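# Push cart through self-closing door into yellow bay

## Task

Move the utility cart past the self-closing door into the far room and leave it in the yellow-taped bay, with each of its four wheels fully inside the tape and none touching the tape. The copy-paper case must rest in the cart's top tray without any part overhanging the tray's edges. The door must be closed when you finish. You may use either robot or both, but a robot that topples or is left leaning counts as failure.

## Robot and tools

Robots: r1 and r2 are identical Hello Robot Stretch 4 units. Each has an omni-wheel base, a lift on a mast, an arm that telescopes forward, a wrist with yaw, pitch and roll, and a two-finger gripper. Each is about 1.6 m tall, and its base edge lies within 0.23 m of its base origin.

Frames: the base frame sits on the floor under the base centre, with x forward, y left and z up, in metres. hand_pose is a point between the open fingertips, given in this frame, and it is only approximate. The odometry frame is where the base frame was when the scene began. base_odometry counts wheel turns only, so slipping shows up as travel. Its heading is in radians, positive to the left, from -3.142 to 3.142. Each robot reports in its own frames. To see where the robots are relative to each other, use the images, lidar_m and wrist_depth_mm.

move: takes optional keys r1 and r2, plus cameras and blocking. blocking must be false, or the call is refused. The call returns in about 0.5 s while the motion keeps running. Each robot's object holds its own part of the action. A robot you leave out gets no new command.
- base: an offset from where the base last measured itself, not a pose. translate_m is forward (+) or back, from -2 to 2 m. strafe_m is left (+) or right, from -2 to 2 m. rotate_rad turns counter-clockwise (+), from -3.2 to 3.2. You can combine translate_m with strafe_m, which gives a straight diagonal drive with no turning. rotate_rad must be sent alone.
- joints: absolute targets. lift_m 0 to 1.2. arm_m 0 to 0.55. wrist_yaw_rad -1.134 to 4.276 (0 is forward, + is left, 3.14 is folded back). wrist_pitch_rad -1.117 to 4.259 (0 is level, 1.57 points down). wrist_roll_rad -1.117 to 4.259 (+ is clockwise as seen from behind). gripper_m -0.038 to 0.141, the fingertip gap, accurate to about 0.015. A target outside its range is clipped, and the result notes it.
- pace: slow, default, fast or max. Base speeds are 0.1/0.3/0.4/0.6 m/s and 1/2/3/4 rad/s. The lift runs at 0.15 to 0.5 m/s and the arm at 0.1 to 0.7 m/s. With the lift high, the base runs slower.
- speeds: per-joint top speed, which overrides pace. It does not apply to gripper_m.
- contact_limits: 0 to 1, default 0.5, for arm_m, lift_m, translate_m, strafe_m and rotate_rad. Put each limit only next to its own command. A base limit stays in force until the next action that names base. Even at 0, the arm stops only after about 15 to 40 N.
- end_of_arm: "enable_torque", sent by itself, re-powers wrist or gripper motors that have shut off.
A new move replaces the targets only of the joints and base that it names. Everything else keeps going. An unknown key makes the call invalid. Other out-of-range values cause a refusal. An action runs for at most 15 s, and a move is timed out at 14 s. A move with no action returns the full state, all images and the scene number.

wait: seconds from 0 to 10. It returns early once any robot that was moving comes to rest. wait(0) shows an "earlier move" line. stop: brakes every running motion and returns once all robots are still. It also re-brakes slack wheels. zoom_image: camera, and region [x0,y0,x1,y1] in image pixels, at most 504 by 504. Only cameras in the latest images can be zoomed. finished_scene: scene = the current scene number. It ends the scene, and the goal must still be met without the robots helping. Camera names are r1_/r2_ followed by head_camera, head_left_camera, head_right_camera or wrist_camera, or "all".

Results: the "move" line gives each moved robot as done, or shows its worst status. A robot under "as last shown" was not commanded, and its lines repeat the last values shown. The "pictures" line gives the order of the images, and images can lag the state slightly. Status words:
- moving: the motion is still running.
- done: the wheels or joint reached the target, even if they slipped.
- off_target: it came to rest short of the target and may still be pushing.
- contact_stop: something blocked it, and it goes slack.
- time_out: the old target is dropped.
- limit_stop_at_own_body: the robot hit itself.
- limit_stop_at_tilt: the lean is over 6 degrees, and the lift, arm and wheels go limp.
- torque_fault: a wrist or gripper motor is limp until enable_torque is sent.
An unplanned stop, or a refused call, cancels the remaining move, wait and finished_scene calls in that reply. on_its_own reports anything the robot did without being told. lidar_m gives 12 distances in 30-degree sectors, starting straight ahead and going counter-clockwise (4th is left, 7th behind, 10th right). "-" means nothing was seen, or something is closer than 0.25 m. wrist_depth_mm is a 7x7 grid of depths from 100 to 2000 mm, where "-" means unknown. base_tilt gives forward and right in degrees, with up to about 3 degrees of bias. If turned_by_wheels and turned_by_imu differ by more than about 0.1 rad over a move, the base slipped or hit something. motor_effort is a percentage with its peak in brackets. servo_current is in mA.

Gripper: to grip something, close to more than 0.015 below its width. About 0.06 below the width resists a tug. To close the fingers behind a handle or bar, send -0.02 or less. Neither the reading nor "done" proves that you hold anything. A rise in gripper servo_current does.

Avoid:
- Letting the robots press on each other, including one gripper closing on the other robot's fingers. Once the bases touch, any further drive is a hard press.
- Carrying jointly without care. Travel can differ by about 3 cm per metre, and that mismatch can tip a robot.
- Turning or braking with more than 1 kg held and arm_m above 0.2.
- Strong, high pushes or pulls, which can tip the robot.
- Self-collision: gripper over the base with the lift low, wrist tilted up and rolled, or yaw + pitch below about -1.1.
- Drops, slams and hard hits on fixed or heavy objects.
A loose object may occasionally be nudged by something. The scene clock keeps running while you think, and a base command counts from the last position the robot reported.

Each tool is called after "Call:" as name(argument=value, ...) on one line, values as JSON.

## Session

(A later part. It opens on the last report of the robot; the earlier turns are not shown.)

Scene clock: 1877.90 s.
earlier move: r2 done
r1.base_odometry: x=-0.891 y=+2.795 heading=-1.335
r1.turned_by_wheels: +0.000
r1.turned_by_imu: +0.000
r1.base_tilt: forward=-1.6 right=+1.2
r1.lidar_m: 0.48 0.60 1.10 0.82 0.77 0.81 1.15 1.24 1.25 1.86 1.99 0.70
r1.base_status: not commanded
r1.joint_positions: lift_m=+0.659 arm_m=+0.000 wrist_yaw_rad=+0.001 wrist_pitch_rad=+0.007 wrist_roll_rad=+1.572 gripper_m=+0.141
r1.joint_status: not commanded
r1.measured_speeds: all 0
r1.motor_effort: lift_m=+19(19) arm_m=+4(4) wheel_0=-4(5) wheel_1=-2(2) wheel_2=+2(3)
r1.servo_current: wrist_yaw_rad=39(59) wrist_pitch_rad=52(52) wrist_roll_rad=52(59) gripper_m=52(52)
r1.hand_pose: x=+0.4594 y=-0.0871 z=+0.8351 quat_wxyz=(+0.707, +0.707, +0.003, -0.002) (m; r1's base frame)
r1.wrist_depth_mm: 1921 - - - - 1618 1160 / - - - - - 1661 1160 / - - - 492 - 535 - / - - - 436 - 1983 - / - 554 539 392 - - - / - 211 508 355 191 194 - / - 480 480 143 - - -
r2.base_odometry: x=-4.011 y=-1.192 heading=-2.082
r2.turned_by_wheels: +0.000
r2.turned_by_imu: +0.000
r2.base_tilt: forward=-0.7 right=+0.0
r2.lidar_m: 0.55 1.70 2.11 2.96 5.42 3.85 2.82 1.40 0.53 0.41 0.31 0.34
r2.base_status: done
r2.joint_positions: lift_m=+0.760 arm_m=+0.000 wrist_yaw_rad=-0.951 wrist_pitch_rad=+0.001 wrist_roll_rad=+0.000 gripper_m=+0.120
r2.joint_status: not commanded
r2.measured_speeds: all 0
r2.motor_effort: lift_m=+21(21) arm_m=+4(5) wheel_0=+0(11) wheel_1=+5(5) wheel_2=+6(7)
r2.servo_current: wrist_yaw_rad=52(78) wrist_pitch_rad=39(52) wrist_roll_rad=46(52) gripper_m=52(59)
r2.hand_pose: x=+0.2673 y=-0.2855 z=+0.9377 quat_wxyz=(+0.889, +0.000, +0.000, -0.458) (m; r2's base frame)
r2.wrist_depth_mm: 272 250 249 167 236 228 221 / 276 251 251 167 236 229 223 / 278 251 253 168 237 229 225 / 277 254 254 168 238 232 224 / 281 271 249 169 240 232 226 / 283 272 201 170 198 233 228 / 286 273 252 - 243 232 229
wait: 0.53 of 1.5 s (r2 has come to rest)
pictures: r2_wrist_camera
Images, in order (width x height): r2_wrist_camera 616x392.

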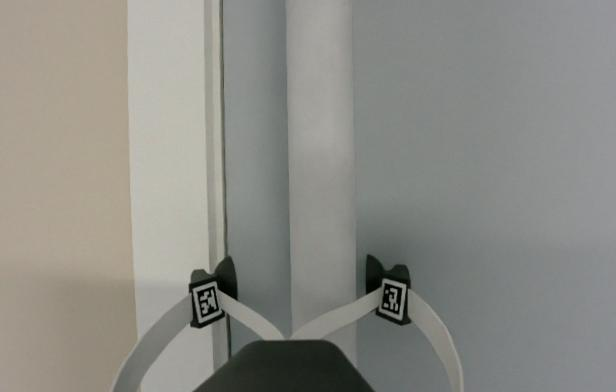

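Call:
move(r2={"base": {"translate_m": -0.098, "strafe_m": 0.138}, "pace": "slow"}, blocking=false)

Call:
wait(seconds=3, cameras=["r2_wrist_camera", "r2_head_camera", "r1_head_camera"])

Scene clock: 1882.00 s.
move: r2 moving
r1: as last shown
r1.base_tilt: forward=-1.6 right=+1.3
r1.lidar_m: 0.47 0.63 1.11 0.81 0.76 0.81 1.14 1.25 1.25 1.83 2.01 0.71
r1.motor_effort: lift_m=+19(19) arm_m=+4(4) wheel_0=-4(5) wheel_1=-2(2) wheel_2=+3(3)
r1.servo_current: wrist_yaw_rad=72(72) wrist_pitch_rad=52(52) wrist_roll_rad=52(65) gripper_m=46(52)
r1.wrist_depth_mm: 1921 - - - - 1618 1138 / - - - - - 1708 1160 / - - - 488 - 535 - / - - - 439 - 1983 - / - 554 544 392 - - - / - 209 508 355 191 195 - / - 484 480 143 - - -
r2.base_odometry: x=-3.998 y=-1.190 heading=-2.081
r2.turned_by_wheels: +0.001
r2.turned_by_imu: +0.001
r2.base_tilt: forward=-0.7 right=+0.1
r2.lidar_m: 0.56 1.76 2.14 2.99 5.41 3.83 2.82 1.45 0.58 0.41 0.33 0.38
r2.base_status: translate_m moving; strafe_m moving
r2.joint_positions: lift_m=+0.760 arm_m=+0.000 wrist_yaw_rad=-0.950 wrist_pitch_rad=+0.001 wrist_roll_rad=+0.000 gripper_m=+0.120
r2.joint_status: not commanded
r2.measured_speeds: translate_m=-0.026 strafe_m=+0.041 rotate_rad=-0.001 lift_m=+0.000 arm_m=+0.000 wrist_yaw_rad=+0.000 wrist_pitch_rad=+0.000 wrist_roll_rad=+0.000
r2.motor_effort: lift_m=+20(21) arm_m=+4(5) wheel_0=-10(10) wheel_1=+7(8) wheel_2=+8(10)
r2.servo_current: wrist_yaw_rad=39(59) wrist_pitch_rad=46(46) wrist_roll_rad=46(52) gripper_m=46(59)
r2.hand_pose: x=+0.2676 y=-0.2854 z=+0.9377 quat_wxyz=(+0.889, +0.000, +0.000, -0.457) (m; r2's base frame)
r2.wrist_depth_mm: 286 274 260 178 244 236 229 / 289 276 260 179 246 236 230 / 290 278 263 181 246 237 232 / 291 278 263 178 248 240 232 / 293 281 264 178 248 241 233 / 294 283 260 179 197 240 235 / 298 285 262 - 251 243 236
pictures: none

Scene clock: 1884.47 s.
earlier move: r2 done
r1.base_odometry: x=-0.891 y=+2.795 heading=-1.335
r1.turned_by_wheels: +0.000
r1.turned_by_imu: +0.000
r1.base_tilt: forward=-1.6 right=+1.3
r1.lidar_m: 0.48 0.60 1.11 0.80 0.76 0.82 1.14 1.25 1.27 1.82 2.00 0.73
r1.base_status: not commanded
r1.joint_positions: lift_m=+0.659 arm_m=+0.000 wrist_yaw_rad=+0.001 wrist_pitch_rad=+0.007 wrist_roll_rad=+1.572 gripper_m=+0.141
r1.joint_status: not commanded
r1.measured_speeds: all 0
r1.motor_effort: lift_m=+19(19) arm_m=+4(4) wheel_0=-4(5) wheel_1=-2(2) wheel_2=+2(3)
r1.servo_current: wrist_yaw_rad=46(72) wrist_pitch_rad=46(59) wrist_roll_rad=52(65) gripper_m=46(52)
r1.hand_pose: x=+0.4594 y=-0.0871 z=+0.8351 quat_wxyz=(+0.707, +0.707, +0.003, -0.002) (m; r1's base frame)
r1.wrist_depth_mm: 1983 - - - - 1618 1160 / - - - - - 1661 1160 / - - - 492 - 544 - / - - - 436 - 1983 - / - 564 544 392 - - - / - 210 508 357 191 194 - / - 480 477 142 - - -
r2.base_odometry: x=-3.843 y=-1.174 heading=-2.081
r2.turned_by_wheels: +0.000
r2.turned_by_imu: +0.000
r2.base_tilt: forward=-0.7 right=+0.1
r2.lidar_m: 0.83 2.03 2.12 2.99 5.27 3.80 2.78 2.03 0.80 0.58 0.47 0.58
r2.base_status: done
r2.joint_positions: lift_m=+0.760 arm_m=+0.000 wrist_yaw_rad=-0.950 wrist_pitch_rad=+0.001 wrist_roll_rad=+0.000 gripper_m=+0.120
r2.joint_status: not commanded
r2.measured_speeds: all 0
r2.motor_effort: lift_m=+20(21) arm_m=+4(5) wheel_0=-3(13) wheel_1=+5(8) wheel_2=+7(10)
r2.servo_current: wrist_yaw_rad=46(59) wrist_pitch_rad=33(52) wrist_roll_rad=46(59) gripper_m=59(59)
r2.hand_pose: x=+0.2676 y=-0.2854 z=+0.9377 quat_wxyz=(+0.889, +0.000, +0.000, -0.457) (m; r2's base frame)
r2.wrist_depth_mm: 462 445 415 334 394 379 368 / 466 445 415 334 397 382 373 / 462 449 418 332 399 384 373 / 469 452 421 332 399 387 375 / 477 455 418 334 404 387 377 / 477 455 217 332 197 387 379 / 473 462 442 - 404 392 382
wait: 2.47 of 3 s (r2 has come to rest)
pictures: r1_head_camera, r2_head_camera, r2_wrist_camera
Images, in order (width x height): r1_head_camera 420x560, r2_head_camera 420x560, r2_wrist_camera 616x392.

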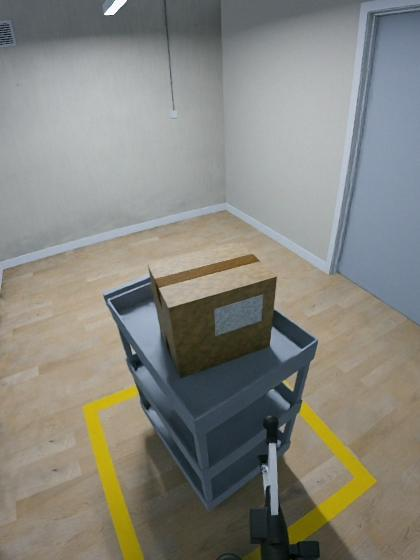

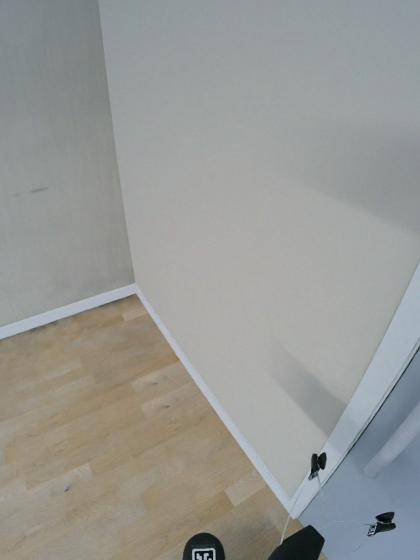

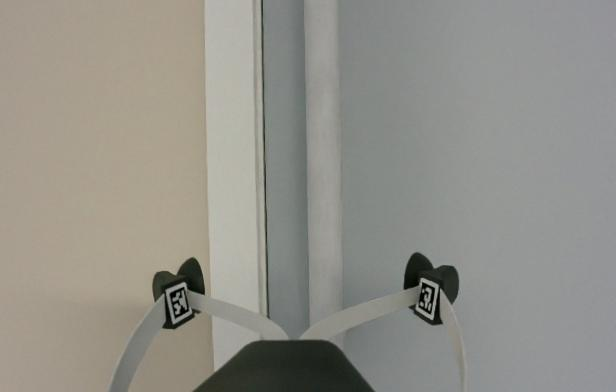

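Call:
move(r1={"base": {"translate_m": -0.15, "strafe_m": -0.5}}, blocking=false)

Call:
wait(seconds=4, cameras=["r1_head_camera", "r1_head_left_camera", "r1_head_right_camera"])

Call:
zoom_image(camera="r1_head_camera", region=[0, 240, 420, 560])

Call:
zoom_image(camera="r1_head_left_camera", region=[80, 260, 300, 480])

Call:
zoom_image(camera="r1_head_camera", region=[200, 0, 420, 340])

Scene clock: 1901.87 s.
move: r1 moving
r1.base_odometry: x=-0.923 y=+2.797 heading=-1.334
r1.turned_by_wheels: +0.000
r1.turned_by_imu: +0.000
r1.base_tilt: forward=-1.5 right=+1.2
r1.lidar_m: 0.49 0.55 1.14 0.83 0.77 0.83 1.17 1.21 1.23 1.78 1.96 0.77
r1.base_status: translate_m moving; strafe_m moving
r1.joint_positions: lift_m=+0.659 arm_m=+0.000 wrist_yaw_rad=+0.001 wrist_pitch_rad=+0.007 wrist_roll_rad=+1.572 gripper_m=+0.141
r1.joint_status: not commanded
r1.measured_speeds: translate_m=-0.037 strafe_m=-0.119 rotate_rad=+0.004 lift_m=+0.000 arm_m=+0.000 wrist_yaw_rad=+0.000 wrist_pitch_rad=+0.000 wrist_roll_rad=+0.000
r1.motor_effort: lift_m=+19(19) arm_m=+4(4) wheel_0=+8(9) wheel_1=-9(9) wheel_2=+4(5)
r1.servo_current: wrist_yaw_rad=46(52) wrist_pitch_rad=39(59) wrist_roll_rad=52(59) gripper_m=33(46)
r1.hand_pose: x=+0.4594 y=-0.0871 z=+0.8351 quat_wxyz=(+0.707, +0.707, +0.003, -0.002) (m; r1's base frame)
r1.wrist_depth_mm: - - - - - 1661 1160 / - - - - - 1618 1182 / - - - 512 - 597 549 / - - - 455 - - - / - - 554 410 - - - / - 209 521 373 190 195 - / - 488 488 143 - 866 -
r2: as last shown
r2.lidar_m: 0.83 2.04 2.15 3.03 5.24 3.78 2.80 2.01 0.79 0.57 0.49 0.58
r2.motor_effort: lift_m=+21(21) arm_m=+4(4) wheel_0=-3(3) wheel_1=+4(5) wheel_2=+7(7)
r2.servo_current: wrist_yaw_rad=33(59) wrist_pitch_rad=39(46) wrist_roll_rad=46(59) gripper_m=52(59)
r2.wrist_depth_mm: 459 442 413 334 394 377 368 / 466 445 415 334 394 382 370 / 466 449 418 332 399 384 373 / 469 449 421 332 402 384 377 / 473 455 418 334 399 387 377 / 473 455 218 334 197 384 379 / 477 462 445 - 402 394 379
pictures: none

Scene clock: 1904.57 s.
earlier move: r1 done
r1.base_odometry: x=-1.412 y=+2.823 heading=-1.334
r1.turned_by_wheels: +0.000
r1.turned_by_imu: -0.003
r1.base_tilt: forward=-1.6 right=+1.3
r1.lidar_m: 0.94 0.82 1.63 1.17 1.12 1.18 0.90 0.84 0.90 1.28 1.64 1.70
r1.base_status: done
r1.joint_positions: lift_m=+0.659 arm_m=+0.000 wrist_yaw_rad=+0.001 wrist_pitch_rad=+0.007 wrist_roll_rad=+1.572 gripper_m=+0.141
r1.joint_status: not commanded
r1.measured_speeds: all 0
r1.motor_effort: lift_m=+19(19) arm_m=+4(4) wheel_0=+2(10) wheel_1=-1(11) wheel_2=+1(5)
r1.servo_current: wrist_yaw_rad=52(59) wrist_pitch_rad=46(59) wrist_roll_rad=46(65) gripper_m=46(46)
r1.hand_pose: x=+0.4594 y=-0.0871 z=+0.8351 quat_wxyz=(+0.707, +0.707, +0.003, -0.002) (m; r1's base frame)
r1.wrist_depth_mm: - - - - - 1576 1160 / 1808 - - - - 1708 1182 / - - - - - 1708 1205 / - - - - - 1708 1229 / - - - - - 1618 1205 / - 209 - - - 196 1205 / - - - 149 - 1756 1205
r2.base_odometry: x=-3.843 y=-1.174 heading=-2.081
r2.turned_by_wheels: +0.000
r2.turned_by_imu: +0.000
r2.base_tilt: forward=-0.7 right=+0.1
r2.lidar_m: 0.85 2.03 2.13 2.99 5.25 3.84 2.80 2.02 0.78 0.56 0.47 0.58
r2.base_status: not commanded
r2.joint_positions: lift_m=+0.760 arm_m=+0.000 wrist_yaw_rad=-0.950 wrist_pitch_rad=+0.001 wrist_roll_rad=+0.000 gripper_m=+0.120
r2.joint_status: not commanded
r2.measured_speeds: all 0
r2.motor_effort: lift_m=+20(21) arm_m=+4(5) wheel_0=-3(4) wheel_1=+4(5) wheel_2=+7(7)
r2.servo_current: wrist_yaw_rad=52(59) wrist_pitch_rad=39(46) wrist_roll_rad=65(65) gripper_m=52(59)
r2.hand_pose: x=+0.2676 y=-0.2854 z=+0.9377 quat_wxyz=(+0.889, +0.000, +0.000, -0.457) (m; r2's base frame)
r2.wrist_depth_mm: 462 439 415 332 392 377 368 / 462 445 418 334 394 382 370 / 469 445 415 332 397 387 375 / 473 449 421 332 402 387 375 / 473 455 418 334 402 387 377 / 480 459 217 334 197 387 377 / 477 462 442 - 402 392 382
wait: 2.70 of 4 s (r1 has come to rest)
pictures: r1_head_camera, r1_head_left_camera, r1_head_right_camera
Images, in order (width x height): r1_head_camera 420x560, r1_head_left_camera 420x672, r1_head_right_camera 420x672.

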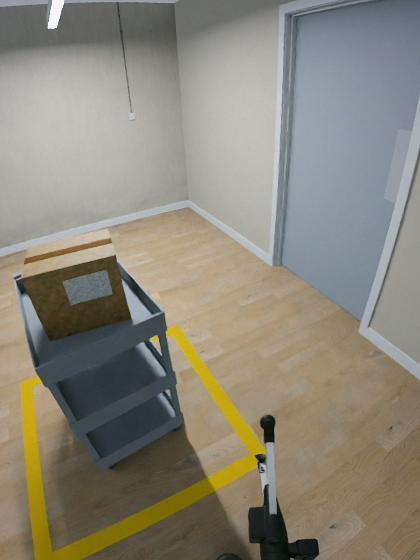

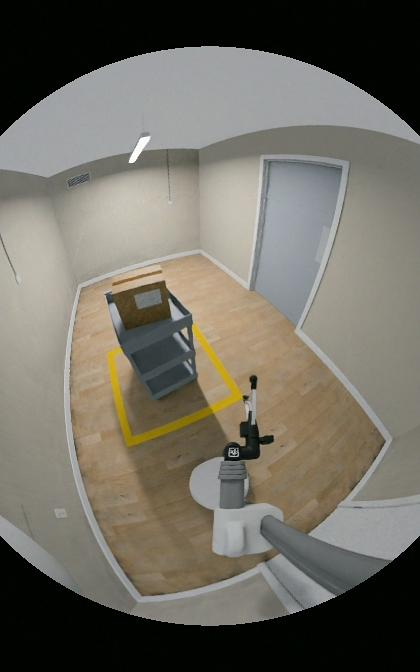

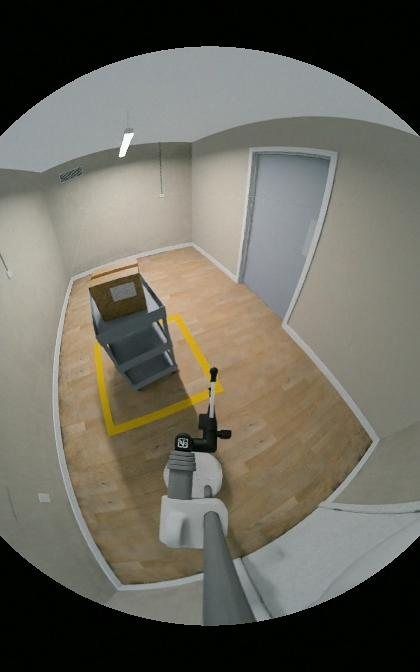

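Scaled by 1.200 from the camera's 420x560 image, which has a finer 600x800 frame.

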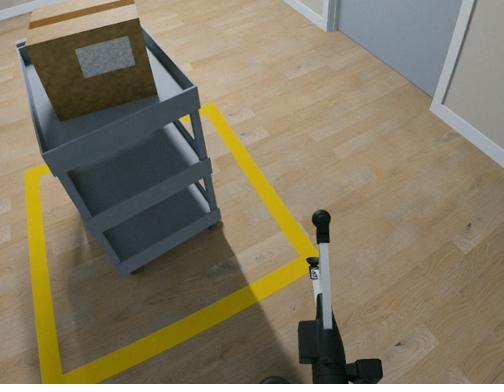

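Scaled by 2.291 from the camera's 420x672 image, which has a finer 600x960 frame.

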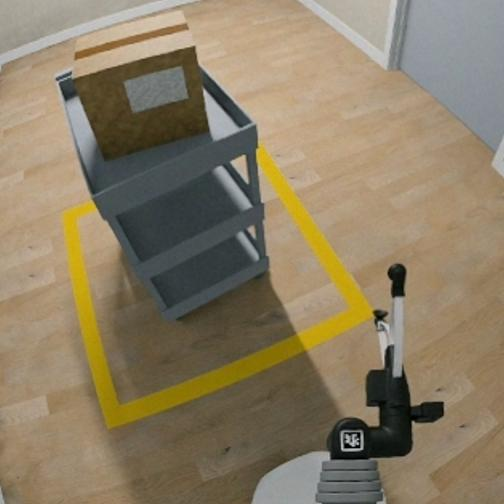

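Scaled by 1.482 from the camera's 420x560 image, which has a finer 600x800 frame.

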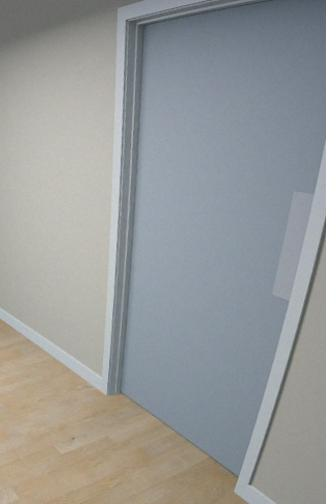

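Call:
zoom_image(camera="r1_head_camera", region=[0, 210, 200, 410])

Call:
zoom_image(camera="r1_head_left_camera", region=[90, 250, 210, 350])

Scaled by 2.520 from the camera's 420x560 image, which has a finer 600x800 frame.

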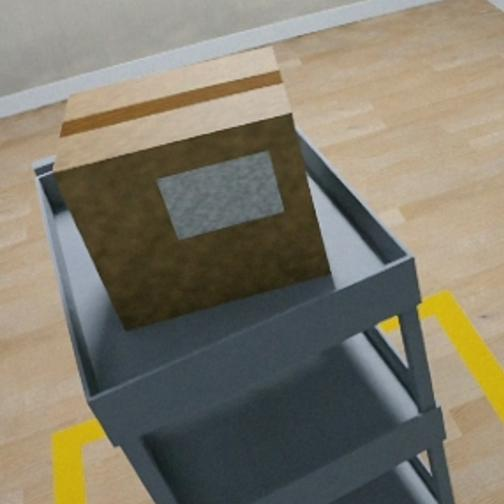

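Scaled by 4.200 from the camera's 420x672 image, which has a finer 600x960 frame.

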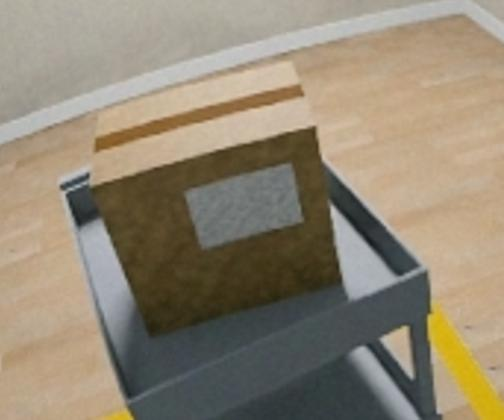

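Call:
finished_scene(scene=2)

The scene is finished: the task was done.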